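# Load three balls evenly into a pivoting covered tray

## Task

A tray balances on one pivot inside a transparent enclosure. Get exactly one ball into each of its three seats; the balls may be dropped in through the chutes in the enclosure's roof. Each ball must be released only once its bottom is no higher than the chute's rim. The load must stay balanced, because an uneven tray tilts at once and the balls roll out.

## Robot and tools

Setup. Three identical i2rt Big YAM arms, arm1, arm2 and arm3, share the scene. Each has six joints, a five-fingered right hand and a wrist camera (arm1_cam_wrist, arm2_cam_wrist, arm3_cam_wrist). Two fixed room cameras are cam_high and cam_low. The scene frame has its origin on the floor and +z up; everything is in metres. Feet (base_link): arm1 x=+0.521 y=+0.092 z=+0.774 quat_wxyz=(+0.081, +0.001, -0.002, -0.997); arm2 x=-0.240 y=+0.544 z=+0.791 quat_wxyz=(+0.748, -0.001, +0.001, -0.664); arm3 x=-0.169 y=-0.474 z=+0.727 quat_wxyz=(+0.757, +0.000, +0.001, +0.654). Each foot faces along its own +x. The tabletops beneath the arms are at z=+0.720. A hand reaches roughly 1.07 m from the joint 1 axis. Loose objects may occasionally get a brief shove.

Joints (absolute radians): joint1_rad -2.879 to 2.879, turns the arm about its foot, positive counter-clockwise seen from above; joint2_rad 0 to 3.141, shoulder, 0 = upper arm back and level, positive raises it then swings it forward; joint3_rad 0 to 3.019, elbow, 0 = folded, positive opens; joint4_rad -1.692 to 1.57, hand pitch, positive lifts the fingers; joint5_rad -1.57 to 1.57, sideways swing, positive toward the arm's right; joint6_rad -2.094 to 2.094, hand roll, positive clockwise seen from behind. With joints 1, 5, 6 at 0 and the hand level pointing forward, the palm is down and the thumb on the left; joint6 near -1.3 puts the camera on top with an upright image.

Hand. Keys hand_little, hand_ring, hand_middle, hand_index, hand_thumb_bend and hand_thumb_turn each take -1 to 1: +1 open/straight (thumb_turn +1 = beside the palm), -1 curled (thumb_turn -1 = opposite the fingers). hand_force_limit (-1 to 1) sets the stopping force while closing, about 0 N at -1 up to 10 N at +1 (15 N for the thumb motors). hand_speed (-0.96 to 1) scales finger speed; full speed from +0.48 up. A scene begins with force limit 0 and speed -0.8. A motor only moves when its own target changes by 0.002 or more; changing a setting alone does not restart a stopped motor. For a soft grip use hand_speed -0.94 or lower. The hand point sits 0.045 m ahead of the palm; its +z runs along straight fingers, +y out of the palm, +x across the palm away from the thumb. Straight fingers extend 0.06-0.07 m past the point. With the thumb turned fully in front, the hand can enclose objects about 0.035-0.065 m across. A bracket on the little-finger side of the wrist sticks out and can strike things.

move. Arguments arm1, arm2, arm3 (one separate object per robot; an omitted robot receives nothing new) and cameras (list of names, ["all"], or [] for none). Inside a robot's object: "joints" maps joint names to absolute targets as above; "min_time_s" (0.1 to 8 s) sets the shortest duration for that robot's arm joint motions; "target" is a single list of seven numbers [x, y, z, qw, qx, qy, qz], an absolute hand pose in the scene frame (same form as the printed "hand" line), which the hand follows in a straight line starting from its hand_target pose; "speed" (0.002 to 0.5 m/s, default 0.25, rotation limited to twice that in rad/s) is allowed only with target. Next to a target, joints may hold only the hand keys. Hand paths take 0.5 to 10 s and all finish together; one action lasts at most 15 s. Each control step clips the path point to within 100 mm and 20 degrees of the measured hand, and the hand typically settles a centimetre or more away; paths ignore obstacles and other arms. A move with no action just reports all states and images. Unknown keys make a call invalid; out-of-range values get it refused, and a refusal cancels your later move, wait and finished_scene calls in that reply.

Results. The "move" line gives each moved robot's outcome (done or the worst status). Per robot: joint_positions, joint_status and hand_status (done, off_target, time_out, not_followed, limit_stop_at_motor_heat), hand and hand_target poses, hand_stopped_by (little, ring, middle, index, thumb_bend, thumb_turn: moving, target, force, stalled, fault), the *_load_n finger loads in N (positive = pushed open), Joint velocities, joint torques, and on_its_own for uncommanded activity. "joint command not followed" or "pose unreachable" means a safety check blocked the arm. Robots under "as last shown" were not commanded. The "pictures" line gives the image order; images can lag the state slightly. After time_out a joint keeps pushing; resend its reported position to relax it.

wait: seconds (0 to 10) plus optional cameras; nothing new is commanded. zoom_image: camera and region [x0, y0, x1, y1] in pixels from the top-left, at most 504 wide and high; wrist images are 616x616, room images 672x504. show_instructions: no arguments, shows reference pages. finished_scene: scene = the current scene number; irreversible, and the goal must hold without the robots.

Avoid. Robots pressing hard on each other (including one hand gripping another's fingers) fails the scene; the avoidance check can react too late. Keep every object inside the work area. Release balls low, never from above the chute rim, and never let parts fall, slam or be thrown. Do not push hard or keep pushing against fixed things, and keep stretched or loaded poses short: motors heat up, give a MOTOR HOT warning, and at 100 °C the arm goes limp (OVER-TEMPERATURE FAULT). Excess force on fingers is penalised.

Each tool is called in YAML: its name, and indented under it one key for each argument.

Reference images:

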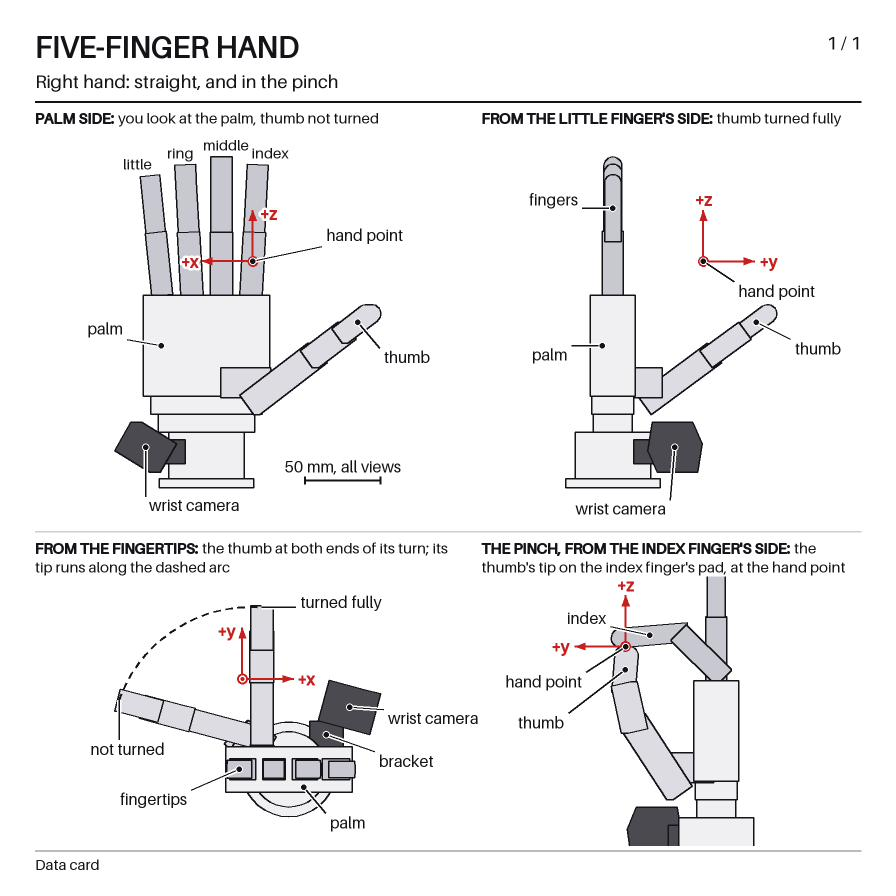

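## Session

move:

Scene clock: 0.00 s.
Joint torques (N m): no reading
Heat: arm1: hottest joint4_rad 33 °C; arm2: hottest joint2_rad 34 °C; arm3: hottest joint4_rad 31 °C.
Joint velocities: within noise
arm1.joint_positions: joint1_rad=-0.700 joint2_rad=+0.624 joint3_rad=+1.395 joint4_rad=-1.388 joint5_rad=-0.112 joint6_rad=-1.527 hand_little=+1.000 hand_ring=+1.000 hand_middle=+1.000 hand_index=+1.000 hand_thumb_turn=+1.000 hand_thumb_bend=+1.000 hand_force_limit=+0.000 hand_speed=-0.800
arm1.joint_status: not commanded
arm1.hand_stopped_by: target,target,target,target,target,target
arm1.little_load_n: 0.0
arm1.ring_load_n: 0.0
arm1.middle_load_n: 0.0
arm1.index_load_n: 0.0
arm1.thumb_bend_load_n: 0.0
arm1.thumb_turn_load_n: 0.0
arm1.hand: x=+0.3401 y=+0.2444 z=+1.2604 quat_wxyz=(+0.456, -0.230, -0.858, -0.063) (m; scene frame)
arm1.hand_target: x=+0.3406 y=+0.2441 z=+1.2721 quat_wxyz=(+0.467, -0.228, -0.852, -0.066) (m; scene frame)
arm1.hand_status: not commanded
arm2.joint_positions: joint1_rad=-0.214 joint2_rad=+0.595 joint3_rad=+1.461 joint4_rad=-1.171 joint5_rad=+0.013 joint6_rad=-1.415 hand_little=+1.000 hand_ring=+1.000 hand_middle=+1.000 hand_index=+1.000 hand_thumb_turn=+1.000 hand_thumb_bend=+1.000 hand_force_limit=+0.000 hand_speed=-0.800
arm2.joint_status: not commanded
arm2.hand_stopped_by: target,target,target,target,target,target
arm2.little_load_n: 0.0
arm2.ring_load_n: 0.0
arm2.middle_load_n: 0.0
arm2.index_load_n: 0.0
arm2.thumb_bend_load_n: 0.0
arm2.thumb_turn_load_n: 0.0
arm2.hand: x=-0.3184 y=+0.3132 z=+1.3630 quat_wxyz=(+0.410, +0.492, -0.639, +0.426) (m; scene frame)
arm2.hand_target: x=-0.3182 y=+0.3158 z=+1.3757 quat_wxyz=(+0.418, +0.486, -0.632, +0.435) (m; scene frame)
arm2.hand_status: not commanded
arm3.joint_positions: joint1_rad=-0.305 joint2_rad=+0.590 joint3_rad=+1.443 joint4_rad=-1.610 joint5_rad=+0.059 joint6_rad=-1.465 hand_little=+1.000 hand_ring=+1.000 hand_middle=+1.000 hand_index=+1.000 hand_thumb_turn=+1.000 hand_thumb_bend=+1.000 hand_force_limit=+0.000 hand_speed=-0.800
arm3.joint_status: not commanded
arm3.hand_stopped_by: target,target,target,target,target,target
arm3.little_load_n: 0.0
arm3.ring_load_n: 0.0
arm3.middle_load_n: 0.0
arm3.index_load_n: 0.0
arm3.thumb_bend_load_n: 0.0
arm3.thumb_turn_load_n: 0.5
arm3.hand: x=-0.0353 y=-0.3554 z=+1.2036 quat_wxyz=(-0.205, +0.809, +0.436, +0.338) (m; scene frame)
arm3.hand_target: x=-0.0360 y=-0.3568 z=+1.2099 quat_wxyz=(-0.209, +0.806, +0.434, +0.344) (m; scene frame)
arm3.hand_status: not commanded
pictures: arm1_cam_wrist, arm2_cam_wrist, arm3_cam_wrist, cam_high, cam_low

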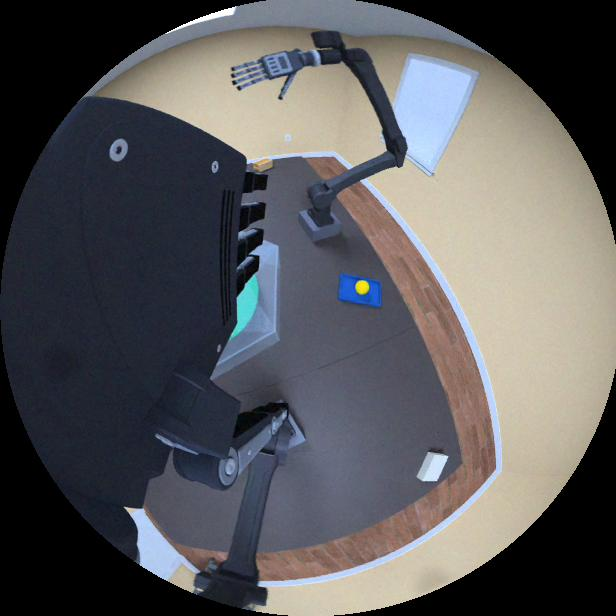

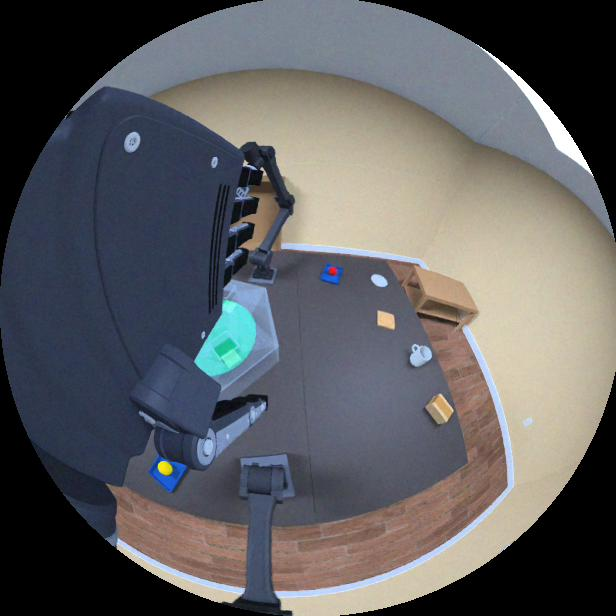

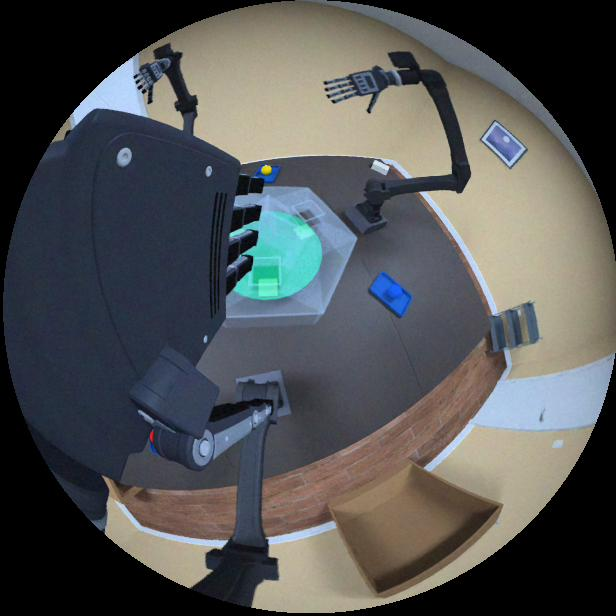

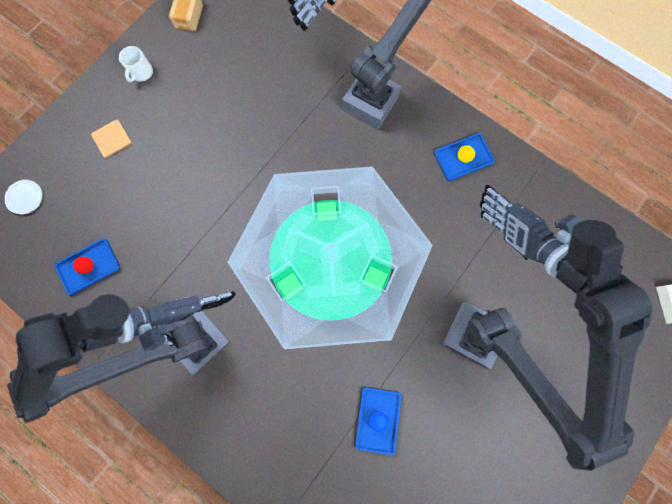

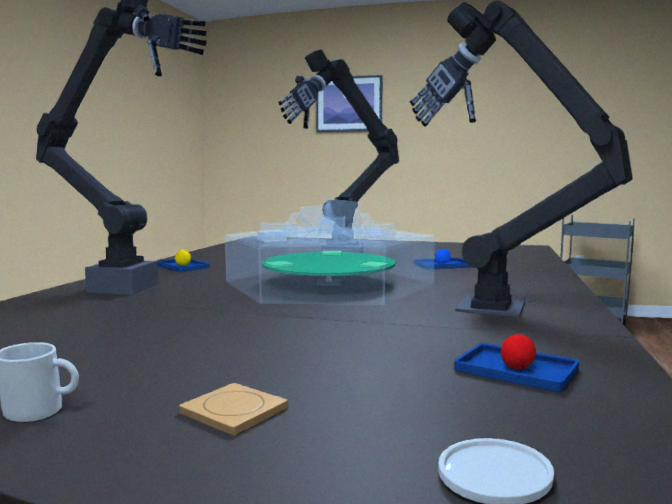

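zoom_image:
  camera: "cam_high"
  region: [210, 150, 450, 370]

zoom_image:
  camera: "cam_high"
  region: [330, 300, 510, 480]

zoom_image:
  camera: "cam_high"
  region: [340, 50, 520, 230]

zoom_image:
  camera: "cam_high"
  region: [40, 220, 260, 400]

zoom_image:
  camera: "cam_low"
  region: [200, 180, 500, 380]

Scaled by 2.100 from the camera's 672x504 image, which has a finer 960x720 frame.

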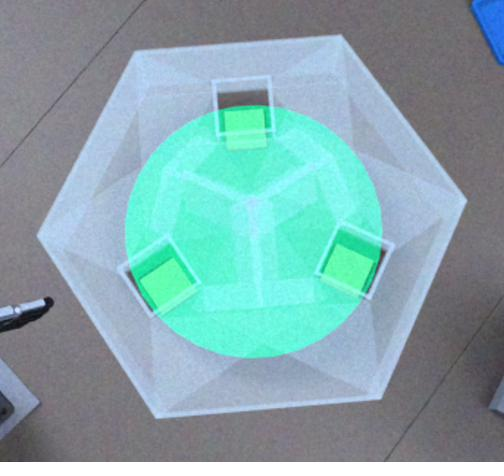

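Scaled by 2.800 from the camera's 672x504 image, which has a finer 960x720 frame.

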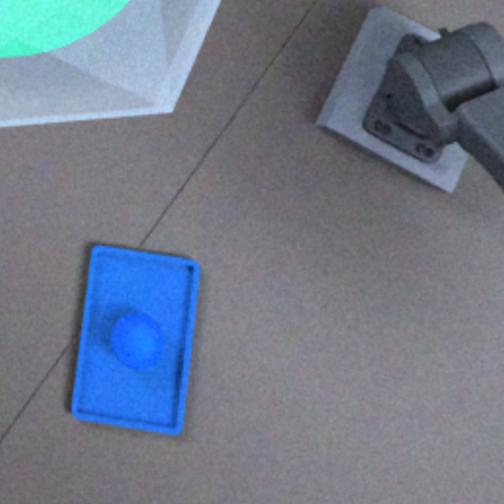

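Scaled by 2.800 from the camera's 672x504 image, which has a finer 960x720 frame.

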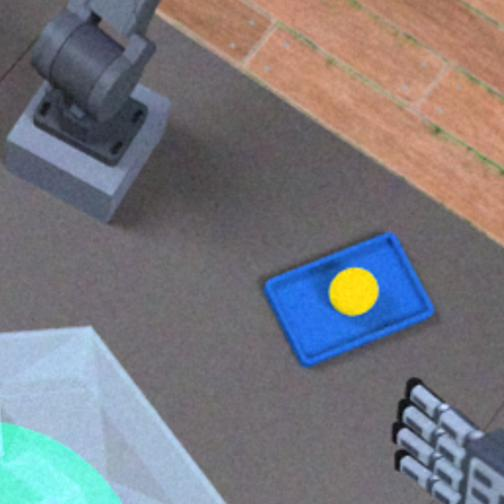

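Scaled by 2.291 from the camera's 672x504 image, which has a finer 960x720 frame.

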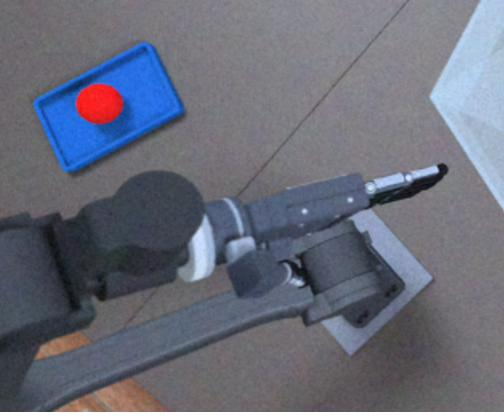

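Scaled by 1.680 from the camera's 672x504 image, which has a finer 960x720 frame.

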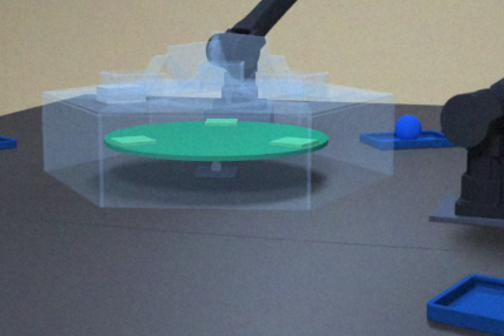

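move:
  arm1: {"joints":{"joint1_rad":1.154,"joint2_rad":1.049,"joint3_rad":0.824,"joint4_rad":-0.386,"joint5_rad":0,"joint6_rad":0,"hand_speed":0.2,"hand_thumb_turn":-1,"hand_ring":-1,"hand_little":-1,"hand_index":0.5,"hand_middle":0.5},"min_time_s":4}
  arm2: {"joints":{"joint1_rad":1.50,"joint2_rad":0.798,"joint3_rad":0.661,"joint4_rad":-0.475,"joint5_rad":0,"joint6_rad":0,"hand_speed":0.2,"hand_thumb_turn":-1,"hand_ring":-1,"hand_little":-1,"hand_index":0.5,"hand_middle":0.5},"min_time_s":4}
  arm3: {"joints":{"joint1_rad":1.77,"joint2_rad":1.124,"joint3_rad":0.98,"joint4_rad":-0.466,"joint5_rad":0,"joint6_rad":0,"hand_speed":0.2,"hand_thumb_turn":-1,"hand_ring":-1,"hand_little":-1,"hand_index":0.5,"hand_middle":0.5},"min_time_s":4}
  cameras: ["all"]

Scene clock: 89.87 s.
Joint torques (N m): arm1=[1.2 -4.42 8.54 1.89 0.12 0.16] | arm2=[0.26 -3.6 10 2.56 -0.14 0.21] | arm3=[-0.26 -9.47 9.63 2.41 -0.01 0.29]
Heat: arm1: hottest joint4_rad 33 °C; arm2: hottest joint2_rad 33 °C; arm3: hottest joint3_rad 31 °C.
move: arm1 done; arm2 done; arm3 done
Joint velocities: within noise
arm1.joint_positions: joint1_rad=+1.149 joint2_rad=+1.055 joint3_rad=+0.819 joint4_rad=-0.413 joint5_rad=-0.013 joint6_rad=-0.032 hand_little=-1.000 hand_ring=-1.000 hand_middle=+0.500 hand_index=+0.500 hand_thumb_turn=-1.000 hand_thumb_bend=+1.000 hand_force_limit=+0.000 hand_speed=+0.200
arm1.joint_status: all done
arm1.hand_stopped_by: target,target,target,target,target,target
arm1.little_load_n: 0.0
arm1.ring_load_n: 0.0
arm1.middle_load_n: 0.0
arm1.index_load_n: 0.0
arm1.thumb_bend_load_n: 0.0
arm1.thumb_turn_load_n: 0.0
arm1.hand: x=+0.4372 y=-0.3423 z=+0.9685 quat_wxyz=(+0.058, -0.099, -0.889, +0.442) (m; scene frame)
arm1.hand_target: x=+0.4384 y=-0.3507 z=+0.9730 quat_wxyz=(+0.054, -0.106, -0.883, +0.453) (m; scene frame)
arm1.hand_status: not commanded
arm2.joint_positions: joint1_rad=+1.507 joint2_rad=+0.803 joint3_rad=+0.667 joint4_rad=-0.500 joint5_rad=+0.001 joint6_rad=-0.030 hand_little=-1.000 hand_ring=-1.000 hand_middle=+0.500 hand_index=+0.500 hand_thumb_turn=-1.000 hand_thumb_bend=+1.000 hand_force_limit=+0.000 hand_speed=+0.200
arm2.joint_status: all done
arm2.hand_stopped_by: target,target,target,target,target,target
arm2.little_load_n: 0.0
arm2.ring_load_n: 0.0
arm2.middle_load_n: 0.0
arm2.index_load_n: 0.0
arm2.thumb_bend_load_n: 0.0
arm2.thumb_turn_load_n: 0.0
arm2.hand: x=+0.1242 y=+0.5918 z=+0.9797 quat_wxyz=(-0.321, +0.658, -0.605, +0.314) (m; scene frame)
arm2.hand_target: x=+0.1283 y=+0.5954 z=+0.9782 quat_wxyz=(-0.329, +0.652, -0.608, +0.313) (m; scene frame)
arm2.hand_status: not commanded
arm3.joint_positions: joint1_rad=+1.763 joint2_rad=+1.129 joint3_rad=+0.985 joint4_rad=-0.488 joint5_rad=+0.000 joint6_rad=-0.028 hand_little=-1.000 hand_ring=-1.000 hand_middle=+0.500 hand_index=+0.500 hand_thumb_turn=-1.000 hand_thumb_bend=+1.000 hand_force_limit=+0.000 hand_speed=+0.200
arm3.joint_status: all done
arm3.hand_stopped_by: target,target,target,target,target,target
arm3.little_load_n: 0.0
arm3.ring_load_n: 0.0
arm3.middle_load_n: 0.0
arm3.index_load_n: 0.0
arm3.thumb_bend_load_n: 0.0
arm3.thumb_turn_load_n: 0.0
arm3.hand: x=-0.6462 y=-0.5243 z=+0.9675 quat_wxyz=(-0.317, +0.607, +0.653, -0.324) (m; scene frame)
arm3.hand_target: x=-0.6502 y=-0.5291 z=+0.9647 quat_wxyz=(-0.314, +0.609, +0.649, -0.331) (m; scene frame)
arm3.hand_status: not commanded
pictures: arm1_cam_wrist, arm2_cam_wrist, arm3_cam_wrist, cam_high, cam_low

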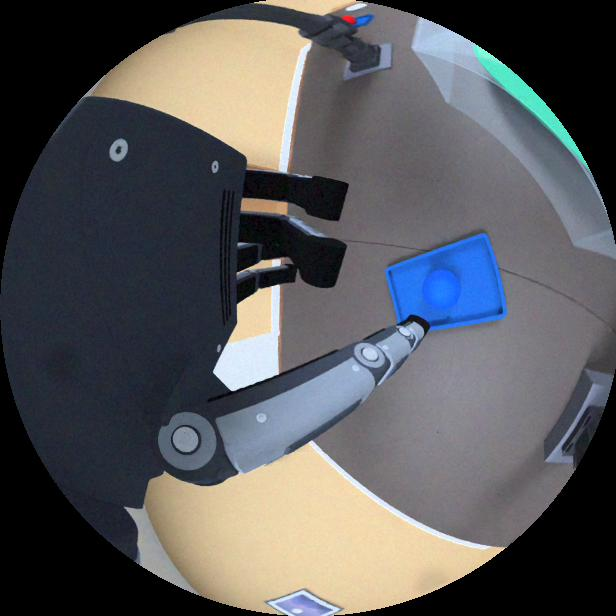

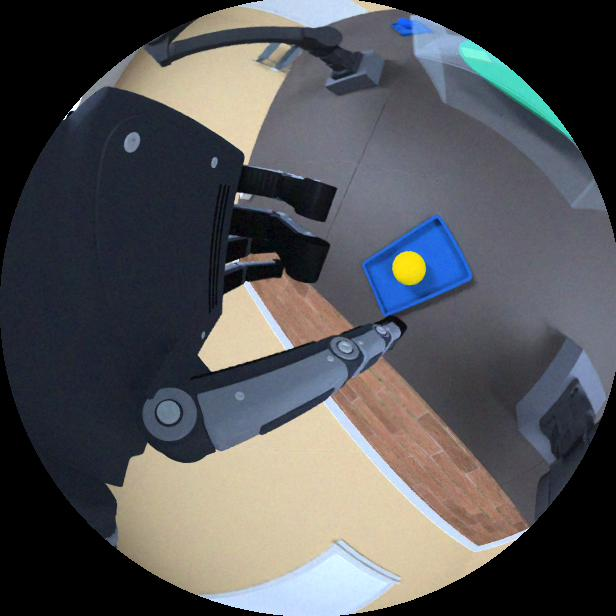

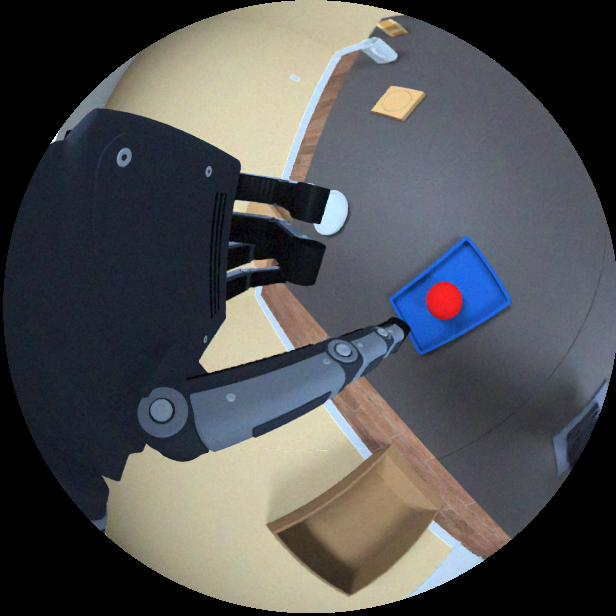

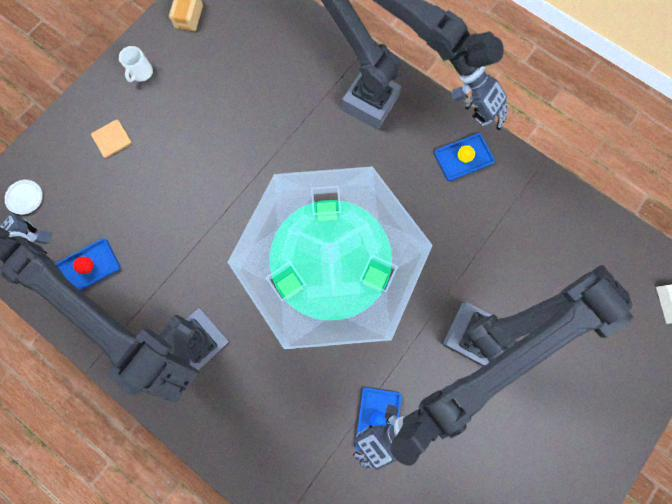

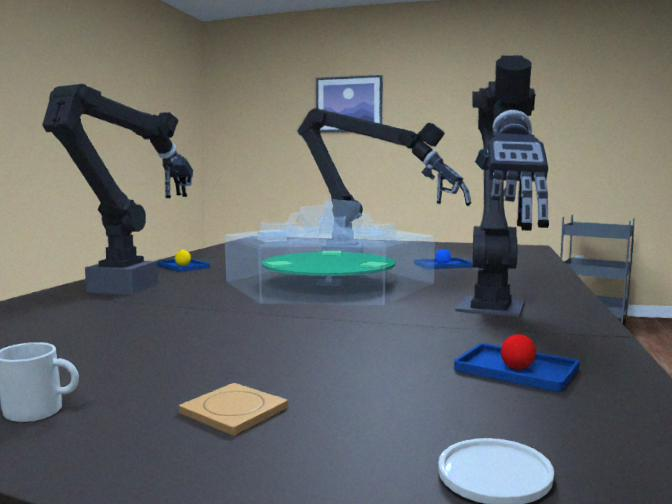

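move:
  arm1: {"target":[0.4372,-0.2878,0.861,0.0762,-0.1464,-0.8750,0.4554],"speed":0.1}
  arm2: {"target":[0.1442,0.5672,0.861,0.3178,-0.6107,0.6435,-0.3350],"speed":0.1}
  arm3: {"target":[-0.583,-0.5106,0.861,0.3293,-0.6328,-0.6218,0.3237],"speed":0.1}
  cameras: ["all"]

Scene clock: 108.37 s.
Joint torques (N m): arm1=[-0.15 -4.13 7.56 1.94 0.15 0.18] | arm2=[-0.85 -4.37 8.73 2.58 0.08 0.22] | arm3=[-1.79 -7.94 8.95 2.4 0.25 0.28]
Heat: arm1: hottest joint3_rad 33 °C; arm2: hottest joint2_rad 33 °C; arm3: hottest joint3_rad 32 °C.
move: arm1 off_target; arm2 done; arm3 off_target
Joint velocities: within noise
arm1.joint_positions: joint1_rad=+1.143 joint2_rad=+1.007 joint3_rad=+0.457 joint4_rad=-0.109 joint5_rad=+0.043 joint6_rad=+0.007 hand_little=-1.000 hand_ring=-1.000 hand_middle=+0.500 hand_index=+0.500 hand_thumb_turn=-1.000 hand_thumb_bend=+1.000 hand_force_limit=+0.000 hand_speed=+0.200
arm1.joint_status: not commanded
arm1.hand_stopped_by: target,target,target,target,target,target
arm1.little_load_n: 0.0
arm1.ring_load_n: 0.0
arm1.middle_load_n: -0.5
arm1.index_load_n: 0.0
arm1.thumb_bend_load_n: 0.0
arm1.thumb_turn_load_n: 0.0
arm1.hand: x=+0.4428 y=-0.2789 z=+0.8493 quat_wxyz=(+0.075, -0.132, -0.887, +0.435) (m; scene frame)
arm1.hand_target: x=+0.4374 y=-0.2859 z=+0.8613 quat_wxyz=(+0.076, -0.146, -0.875, +0.455) (m; scene frame)
arm1.hand_status: off_target (0.016 m and 3.2 deg from the pose sent, 0.121 m and 6.2 deg at the start)
arm2.joint_positions: joint1_rad=+1.461 joint2_rad=+0.997 joint3_rad=+0.424 joint4_rad=-0.045 joint5_rad=+0.039 joint6_rad=+0.011 hand_little=-1.000 hand_ring=-1.000 hand_middle=+0.500 hand_index=+0.500 hand_thumb_turn=-1.000 hand_thumb_bend=+1.000 hand_force_limit=+0.000 hand_speed=+0.200
arm2.joint_status: not commanded
arm2.hand_stopped_by: target,target,target,target,target,target
arm2.little_load_n: 0.5
arm2.ring_load_n: 0.5
arm2.middle_load_n: 0.0
arm2.index_load_n: 0.0
arm2.thumb_bend_load_n: 0.0
arm2.thumb_turn_load_n: 0.0
arm2.hand: x=+0.1396 y=+0.5701 z=+0.8635 quat_wxyz=(-0.314, +0.621, -0.636, +0.333) (m; scene frame)
arm2.hand_target: x=+0.1422 y=+0.5675 z=+0.8613 quat_wxyz=(-0.318, +0.611, -0.644, +0.335) (m; scene frame)
arm2.hand_status: done (0.006 m and 1.6 deg from the pose sent, 0.123 m and 7.4 deg at the start)
arm3.joint_positions: joint1_rad=+1.763 joint2_rad=+1.009 joint3_rad=+0.609 joint4_rad=-0.233 joint5_rad=+0.036 joint6_rad=+0.009 hand_little=-1.000 hand_ring=-1.000 hand_middle=+0.500 hand_index=+0.500 hand_thumb_turn=-1.000 hand_thumb_bend=+1.000 hand_force_limit=+0.000 hand_speed=+0.200
arm3.joint_status: not commanded
arm3.hand_stopped_by: target,target,target,target,target,target
arm3.little_load_n: 0.0
arm3.ring_load_n: 0.0
arm3.middle_load_n: 0.0
arm3.index_load_n: 0.0
arm3.thumb_bend_load_n: 0.0
arm3.thumb_turn_load_n: 0.0
arm3.hand: x=-0.5780 y=-0.5164 z=+0.8588 quat_wxyz=(-0.322, +0.625, +0.636, -0.318) (m; scene frame)
arm3.hand_target: x=-0.5813 y=-0.5104 z=+0.8617 quat_wxyz=(-0.329, +0.632, +0.622, -0.324) (m; scene frame)
arm3.hand_status: off_target (0.008 m and 2.2 deg from the pose sent, 0.125 m and 4.9 deg at the start)
pictures: arm1_cam_wrist, arm2_cam_wrist, arm3_cam_wrist, cam_high, cam_low

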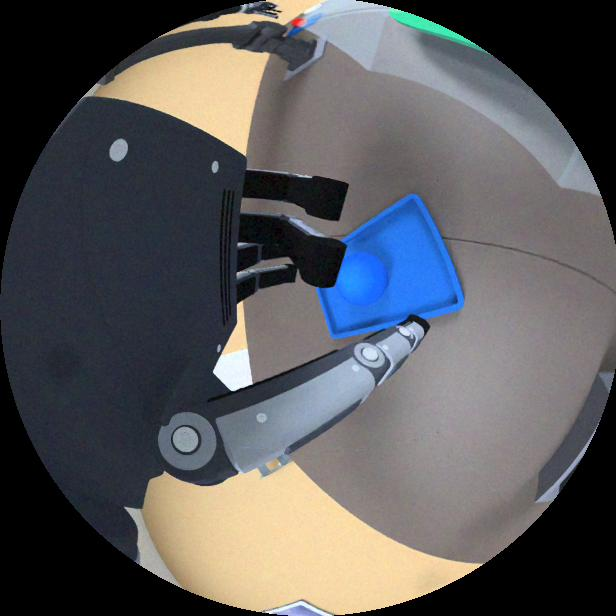

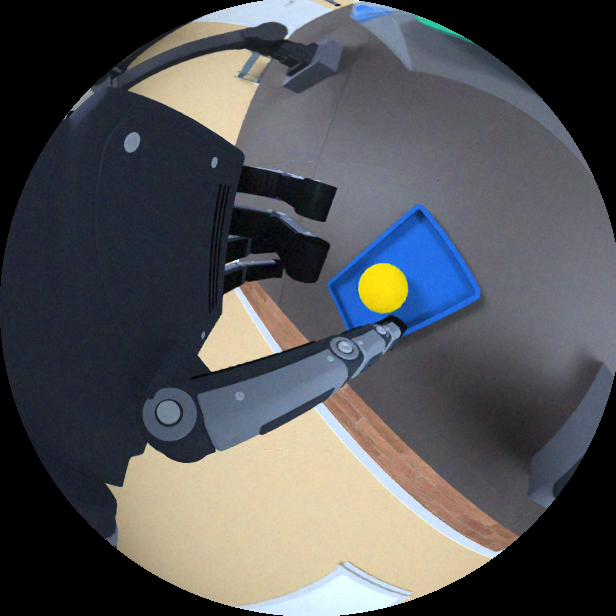

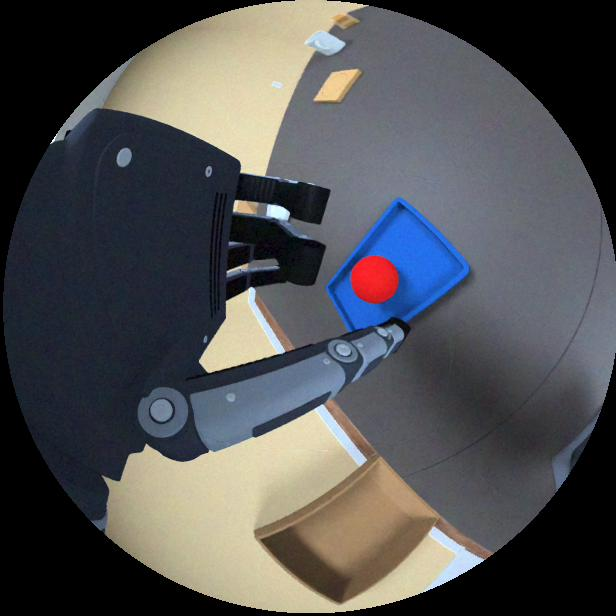

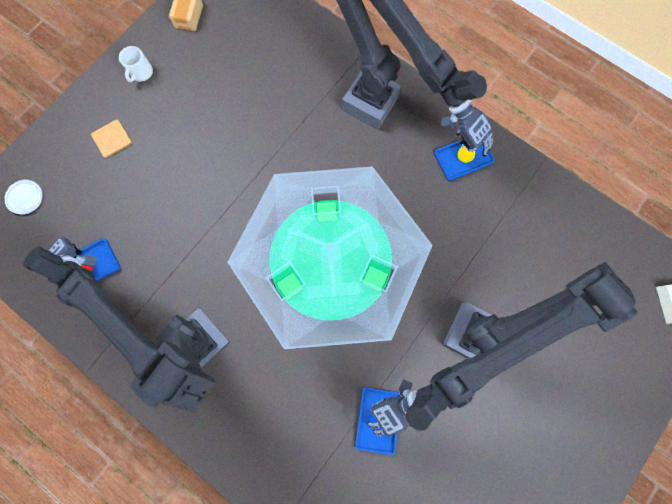

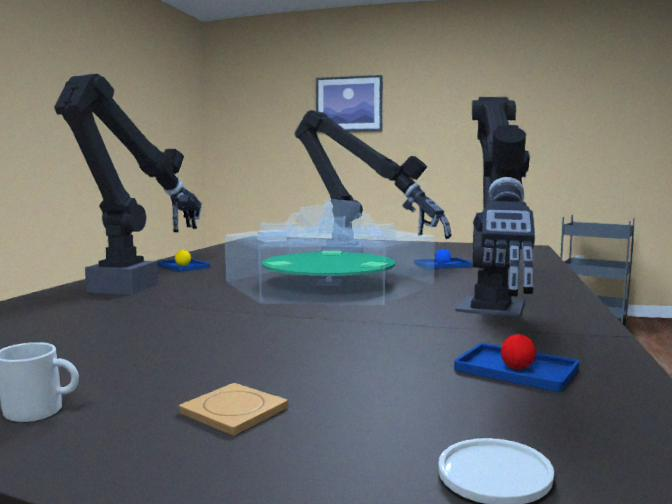

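zoom_image:
  camera: "arm3_cam_wrist"
  region: [200, 150, 480, 430]

Scaled by 1.800 from the camera's 616x616 image, which has a finer 880x880 frame.

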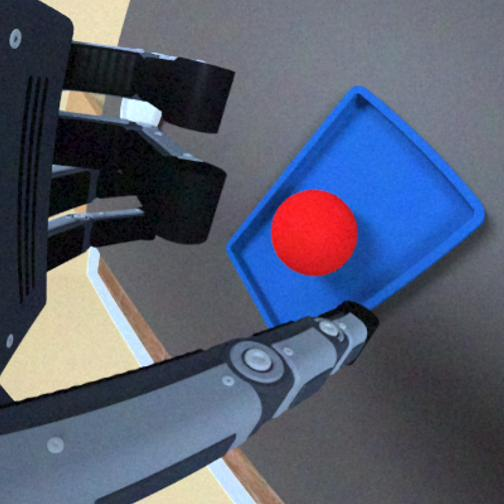

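move:
  arm1: {"target":[0.4358,-0.3065,0.812,0.0762,-0.1464,-0.8750,0.4554],"speed":0.1,"joints":{"hand_ring":1,"hand_little":1,"hand_index":0.6,"hand_middle":0.6}}
  arm2: {"target":[0.139,0.566,0.800,0.3178,-0.6107,0.6435,-0.3350],"speed":0.1,"joints":{"hand_ring":1,"hand_little":1,"hand_index":0.6,"hand_middle":0.6}}
  arm3: {"target":[-0.589,-0.504,0.803,0.3293,-0.6328,-0.6218,0.3237],"speed":0.1,"joints":{"hand_ring":1,"hand_little":1,"hand_index":0.6,"hand_middle":0.6}}
  cameras: ["arm1_cam_wrist","arm2_cam_wrist","arm3_cam_wrist"]

zoom_image:
  camera: "arm1_cam_wrist"
  region: [200, 150, 480, 430]

zoom_image:
  camera: "arm2_cam_wrist"
  region: [200, 150, 480, 430]

zoom_image:
  camera: "arm3_cam_wrist"
  region: [200, 150, 480, 430]

Scene clock: 124.43 s.
Joint torques (N m): arm1=[1.08 -3.6 6.64 1.88 0.15 0.18] | arm2=[-0.79 -5.25 7.09 2.56 -0.13 0.19] | arm3=[-1.79 -7.24 8.27 2.44 -0.11 0.16]
Heat: arm1: hottest joint3_rad 33 °C; arm2: hottest joint2_rad 33 °C; arm3: hottest joint3_rad 31 °C.
move: arm1 done; arm2 done; arm3 done
Joint velocities: within noise
arm1.joint_positions: joint1_rad=+1.143 joint2_rad=+1.184 joint3_rad=+0.421 joint4_rad=+0.130 joint5_rad=+0.054 joint6_rad=+0.017 hand_little=+1.000 hand_ring=+1.000 hand_middle=+0.600 hand_index=+0.600 hand_thumb_turn=-1.000 hand_thumb_bend=+1.000 hand_force_limit=+0.000 hand_speed=+0.200
arm1.joint_status: all done
arm1.hand_stopped_by: target,target,target,target,target,target
arm1.little_load_n: 0.0
arm1.ring_load_n: 0.0
arm1.middle_load_n: 0.0
arm1.index_load_n: 0.0
arm1.thumb_bend_load_n: 0.0
arm1.thumb_turn_load_n: 0.0
arm1.hand: x=+0.4358 y=-0.2996 z=+0.8104 quat_wxyz=(+0.079, -0.138, -0.880, +0.447) (m; scene frame)
arm1.hand_target: x=+0.4363 y=-0.3062 z=+0.8128 quat_wxyz=(+0.076, -0.146, -0.875, +0.456) (m; scene frame)
arm1.hand_status: done (0.007 m and 1.5 deg from the pose sent, 0.047 m and 3.2 deg at the start)
arm2.joint_positions: joint1_rad=+1.456 joint2_rad=+1.186 joint3_rad=+0.326 joint4_rad=+0.244 joint5_rad=+0.039 joint6_rad=+0.016 hand_little=+1.000 hand_ring=+1.000 hand_middle=+0.600 hand_index=+0.600 hand_thumb_turn=-1.000 hand_thumb_bend=+1.000 hand_force_limit=+0.000 hand_speed=+0.200
arm2.joint_status: all done
arm2.hand_stopped_by: target,target,target,target,target,target
arm2.little_load_n: 0.0
arm2.ring_load_n: 0.0
arm2.middle_load_n: 0.0
arm2.index_load_n: 0.0
arm2.thumb_bend_load_n: 0.0
arm2.thumb_turn_load_n: 0.0
arm2.hand: x=+0.1375 y=+0.5686 z=+0.8031 quat_wxyz=(-0.315, +0.618, -0.638, +0.333) (m; scene frame)
arm2.hand_target: x=+0.1385 y=+0.5665 z=+0.8011 quat_wxyz=(-0.319, +0.609, -0.645, +0.334) (m; scene frame)
arm2.hand_status: done (0.004 m and 1.1 deg from the pose sent, 0.064 m and 1.6 deg at the start)
arm3.joint_positions: joint1_rad=+1.741 joint2_rad=+1.126 joint3_rad=+0.517 joint4_rad=-0.007 joint5_rad=+0.036 joint6_rad=+0.017 hand_little=+1.000 hand_ring=+1.000 hand_middle=+0.600 hand_index=+0.600 hand_thumb_turn=-1.000 hand_thumb_bend=+1.000 hand_force_limit=+0.000 hand_speed=+0.200
arm3.joint_status: all done
arm3.hand_stopped_by: target,target,target,target,target,target
arm3.little_load_n: 0.0
arm3.ring_load_n: 0.0
arm3.middle_load_n: 0.0
arm3.index_load_n: 0.0
arm3.thumb_bend_load_n: 0.0
arm3.thumb_turn_load_n: 0.0
arm3.hand: x=-0.5865 y=-0.5084 z=+0.8067 quat_wxyz=(-0.329, +0.631, +0.624, -0.322) (m; scene frame)
arm3.hand_target: x=-0.5888 y=-0.5030 z=+0.8040 quat_wxyz=(-0.331, +0.636, +0.617, -0.323) (m; scene frame)
arm3.hand_status: done (0.006 m and 0.4 deg from the pose sent, 0.058 m and 2.2 deg at the start)
pictures: arm1_cam_wrist, arm2_cam_wrist, arm3_cam_wrist

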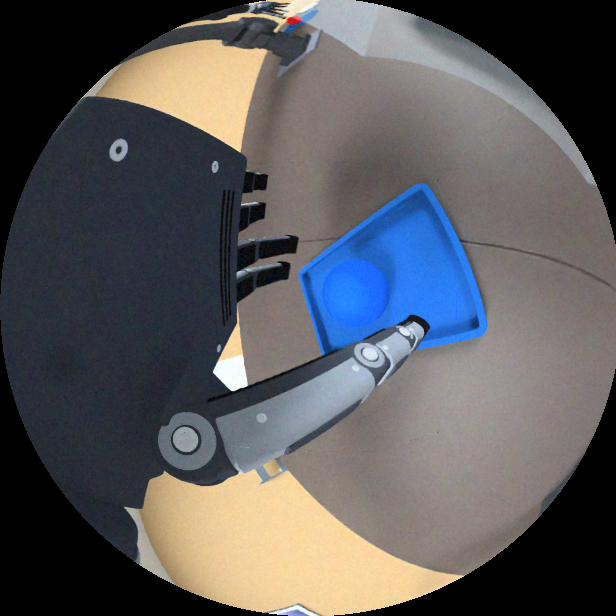

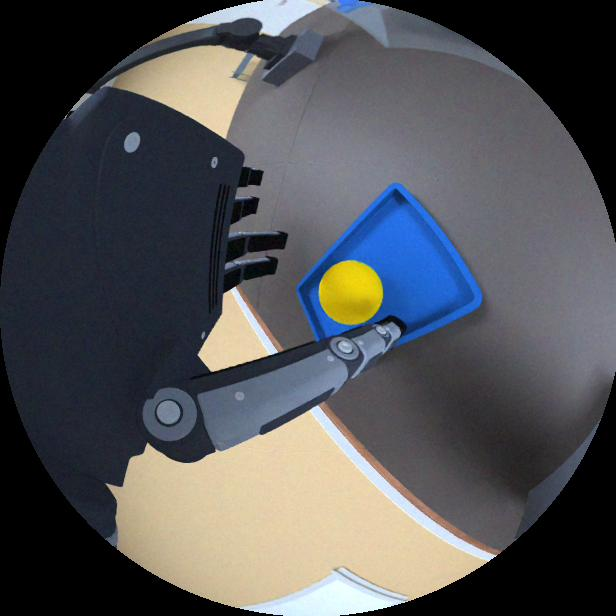

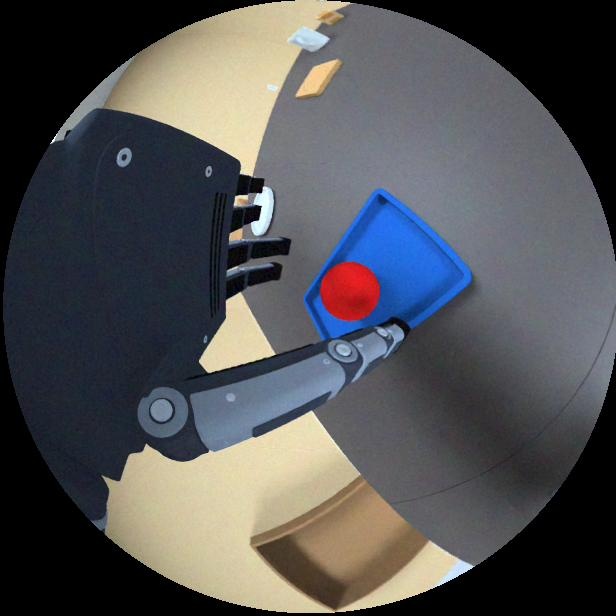

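Scaled by 1.800 from the camera's 616x616 image, which has a finer 880x880 frame.

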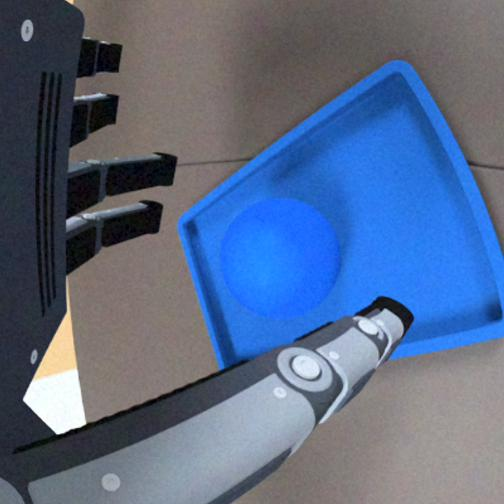

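Scaled by 1.800 from the camera's 616x616 image, which has a finer 880x880 frame.

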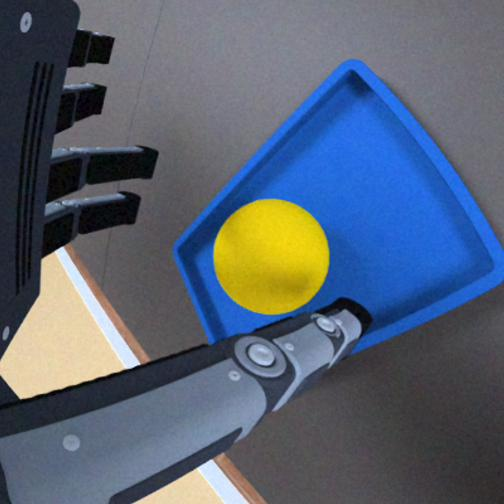

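Scaled by 1.800 from the camera's 616x616 image, which has a finer 880x880 frame.

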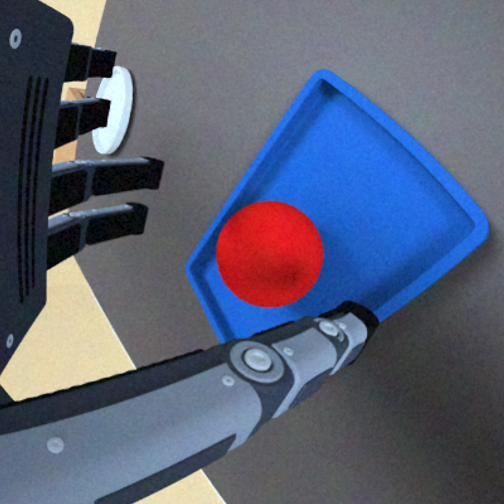

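move:
  arm1: {"target":[0.4434,-0.3024,0.764,0.0762,-0.1464,-0.8750,0.4554],"speed":0.06}
  arm2: {"target":[0.1352,0.5666,0.757,0.3178,-0.6107,0.6435,-0.3350],"speed":0.06}
  arm3: {"target":[-0.5896,-0.5057,0.755,0.3293,-0.6328,-0.6218,0.3237],"speed":0.06}
  cameras: ["arm1_cam_wrist","arm2_cam_wrist","arm3_cam_wrist"]

zoom_image:
  camera: "arm1_cam_wrist"
  region: [200, 150, 480, 430]

zoom_image:
  camera: "arm2_cam_wrist"
  region: [200, 150, 480, 430]

zoom_image:
  camera: "arm3_cam_wrist"
  region: [200, 150, 480, 430]

Scene clock: 143.97 s.
Joint torques (N m): arm1=[1.38 -4.37 5.23 1.94 0.17 0.18] | arm2=[-0.79 -6.24 5.27 2.59 -0.04 0.15] | arm3=[-1.44 -8.18 7.13 2.45 -0.13 0.11]
Heat: arm1: hottest joint3_rad 33 °C; arm2: hottest joint2_rad 33 °C; arm3: hottest joint3_rad 31 °C.
move: arm1 off_target; arm2 done; arm3 done
Joint velocities: within noise
arm1.joint_positions: joint1_rad=+1.144 joint2_rad=+1.345 joint3_rad=+0.355 joint4_rad=+0.354 joint5_rad=+0.073 joint6_rad=+0.028 hand_little=+1.000 hand_ring=+1.000 hand_middle=+0.600 hand_index=+0.600 hand_thumb_turn=-1.000 hand_thumb_bend=+1.000 hand_force_limit=+0.000 hand_speed=+0.200
arm1.joint_status: not commanded
arm1.hand_stopped_by: target,target,target,target,target,target
arm1.little_load_n: 0.0
arm1.ring_load_n: 0.0
arm1.middle_load_n: 0.0
arm1.index_load_n: 0.0
arm1.thumb_bend_load_n: 0.0
arm1.thumb_turn_load_n: 0.0
arm1.hand: x=+0.4349 y=-0.2942 z=+0.7624 quat_wxyz=(+0.084, -0.146, -0.879, +0.445) (m; scene frame)
arm1.hand_target: x=+0.4385 y=-0.3002 z=+0.7641 quat_wxyz=(+0.079, -0.152, -0.875, +0.454) (m; scene frame)
arm1.hand_status: off_target (0.012 m and 1.6 deg from the pose sent, 0.047 m and 1.5 deg at the start)
arm2.joint_positions: joint1_rad=+1.456 joint2_rad=+1.382 joint3_rad=+0.277 joint4_rad=+0.489 joint5_rad=+0.039 joint6_rad=+0.016 hand_little=+1.000 hand_ring=+1.000 hand_middle=+0.600 hand_index=+0.600 hand_thumb_turn=-1.000 hand_thumb_bend=+1.000 hand_force_limit=+0.000 hand_speed=+0.200
arm2.joint_status: not commanded
arm2.hand_stopped_by: target,target,target,target,target,target
arm2.little_load_n: 0.0
arm2.ring_load_n: 0.0
arm2.middle_load_n: 0.0
arm2.index_load_n: 0.0
arm2.thumb_bend_load_n: 0.0
arm2.thumb_turn_load_n: 0.0
arm2.hand: x=+0.1346 y=+0.5686 z=+0.7594 quat_wxyz=(-0.315, +0.618, -0.638, +0.333) (m; scene frame)
arm2.hand_target: x=+0.1344 y=+0.5666 z=+0.7576 quat_wxyz=(-0.318, +0.611, -0.644, +0.335) (m; scene frame)
arm2.hand_status: done (0.003 m and 1.1 deg from the pose sent, 0.046 m and 1.1 deg at the start)
arm3.joint_positions: joint1_rad=+1.741 joint2_rad=+1.264 joint3_rad=+0.452 joint4_rad=+0.194 joint5_rad=+0.035 joint6_rad=+0.017 hand_little=+1.000 hand_ring=+1.000 hand_middle=+0.600 hand_index=+0.600 hand_thumb_turn=-1.000 hand_thumb_bend=+1.000 hand_force_limit=+0.000 hand_speed=+0.200
arm3.joint_status: not commanded
arm3.hand_stopped_by: target,target,target,target,target,target
arm3.little_load_n: 0.0
arm3.ring_load_n: 0.0
arm3.middle_load_n: 0.0
arm3.index_load_n: 0.0
arm3.thumb_bend_load_n: 0.0
arm3.thumb_turn_load_n: 0.0
arm3.hand: x=-0.5879 y=-0.5088 z=+0.7584 quat_wxyz=(-0.328, +0.631, +0.625, -0.322) (m; scene frame)
arm3.hand_target: x=-0.5889 y=-0.5052 z=+0.7552 quat_wxyz=(-0.330, +0.633, +0.621, -0.322) (m; scene frame)
arm3.hand_status: done (0.005 m and 0.5 deg from the pose sent, 0.052 m and 0.4 deg at the start)
pictures: arm1_cam_wrist, arm2_cam_wrist, arm3_cam_wrist

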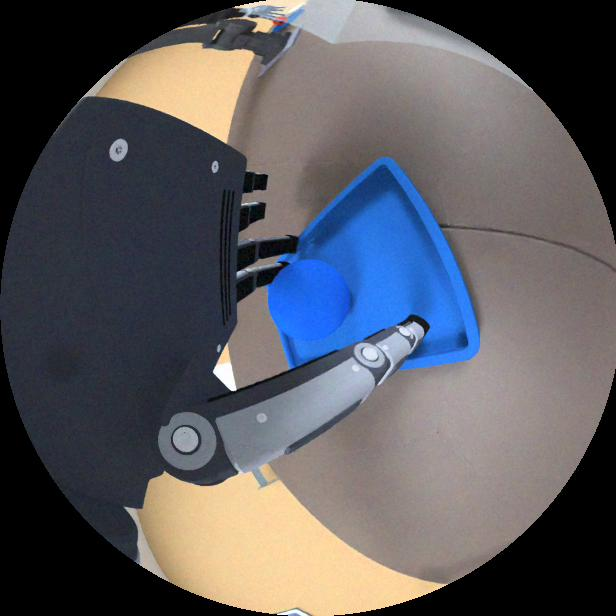

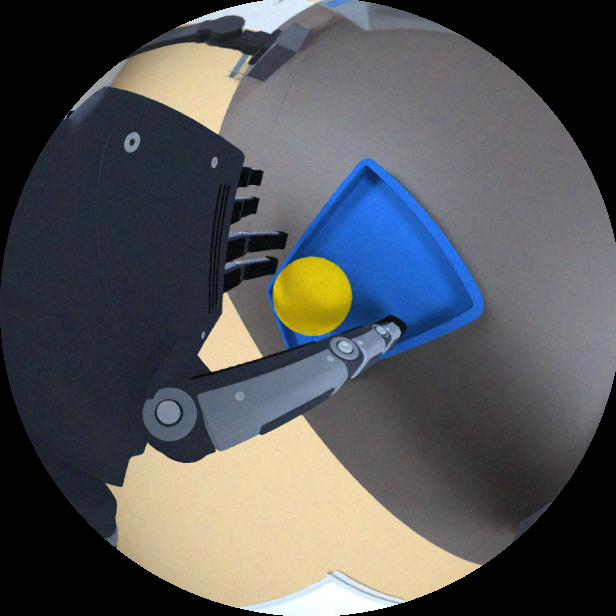

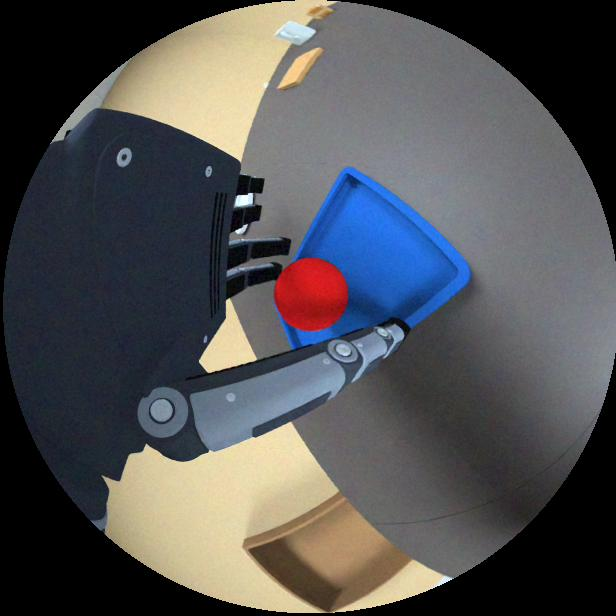

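Scaled by 1.800 from the camera's 616x616 image, which has a finer 880x880 frame.

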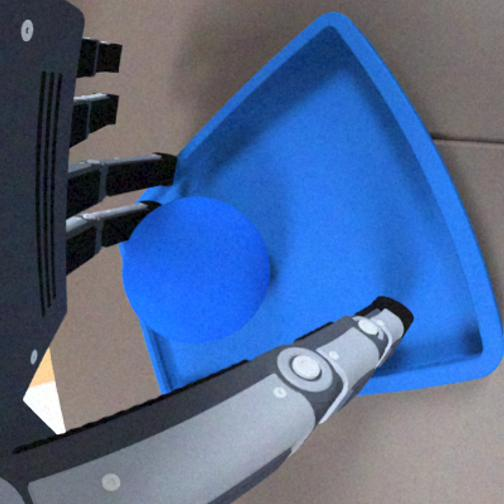

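Scaled by 1.800 from the camera's 616x616 image, which has a finer 880x880 frame.

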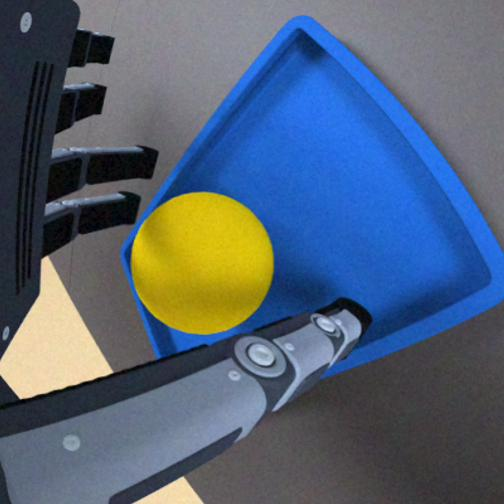

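Scaled by 1.800 from the camera's 616x616 image, which has a finer 880x880 frame.

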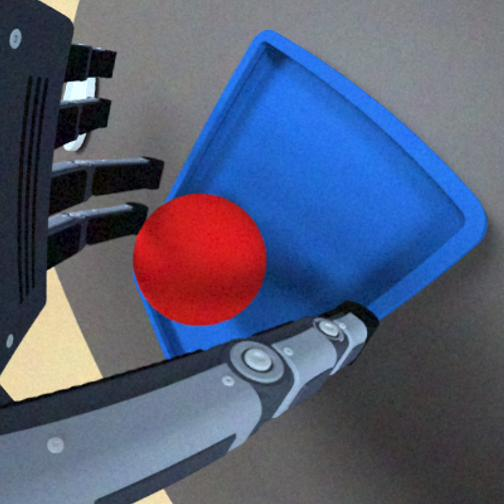

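move:
  arm1: {"target":[0.448,-0.3004,0.765,0.0762,-0.1464,-0.8750,0.4554],"speed":0.03}
  cameras: ["arm1_cam_wrist"]

zoom_image:
  camera: "arm1_cam_wrist"
  region: [200, 150, 480, 430]

Scene clock: 155.77 s.
Joint torques (N m): arm1=[1.49 -4.89 5.2 1.81 0.18 0.17] | arm2=[-0.85 -6.12 5.27 2.61 -0.04 0.15] | arm3=[-1.44 -8.23 7.13 2.45 -0.13 0.11]
Heat: arm1: hottest joint3_rad 32 °C; arm2: hottest joint2_rad 33 °C; arm3: hottest joint3_rad 31 °C.
move: arm1 done
Joint velocities: within noise
arm1.joint_positions: joint1_rad=+1.172 joint2_rad=+1.345 joint3_rad=+0.351 joint4_rad=+0.354 joint5_rad=+0.085 joint6_rad=+0.037 hand_little=+1.000 hand_ring=+1.000 hand_middle=+0.600 hand_index=+0.600 hand_thumb_turn=-1.000 hand_thumb_bend=+1.000 hand_force_limit=+0.000 hand_speed=+0.200
arm1.joint_status: not commanded
arm1.hand_stopped_by: target,target,target,target,target,target
arm1.little_load_n: 0.0
arm1.ring_load_n: 0.0
arm1.middle_load_n: 0.0
arm1.index_load_n: 0.0
arm1.thumb_bend_load_n: 0.0
arm1.thumb_turn_load_n: 0.0
arm1.hand: x=+0.4443 y=-0.2940 z=+0.7607 quat_wxyz=(+0.081, -0.141, -0.881, +0.444) (m; scene frame)
arm1.hand_target: x=+0.4478 y=-0.3003 z=+0.7650 quat_wxyz=(+0.076, -0.146, -0.875, +0.455) (m; scene frame)
arm1.hand_status: done (0.009 m and 1.7 deg from the pose sent, 0.015 m and 1.6 deg at the start)
arm2, arm3: as last shown
arm2.hand_target: x=+0.1344 y=+0.5666 z=+0.7576 quat_wxyz=(-0.317, +0.611, -0.644, +0.335) (m; scene frame)
arm3.hand_target: x=-0.5888 y=-0.5052 z=+0.7552 quat_wxyz=(-0.330, +0.633, +0.621, -0.322) (m; scene frame)
pictures: arm1_cam_wrist

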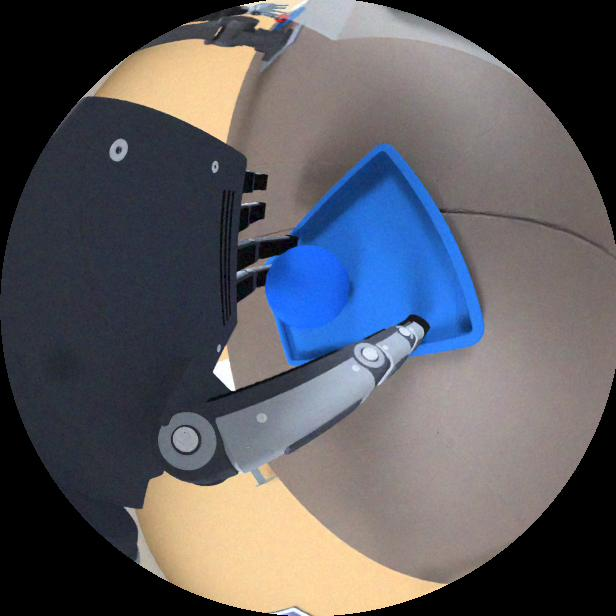

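Scaled by 1.800 from the camera's 616x616 image, which has a finer 880x880 frame.

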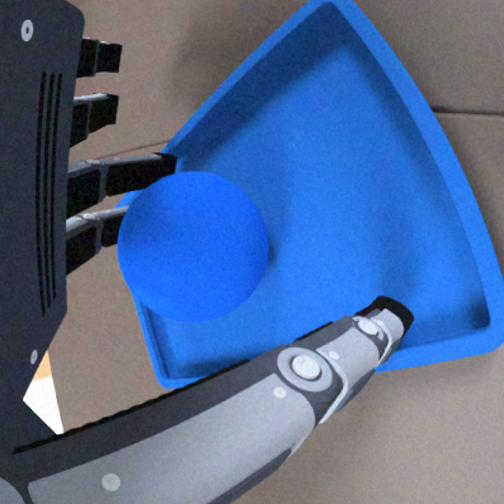

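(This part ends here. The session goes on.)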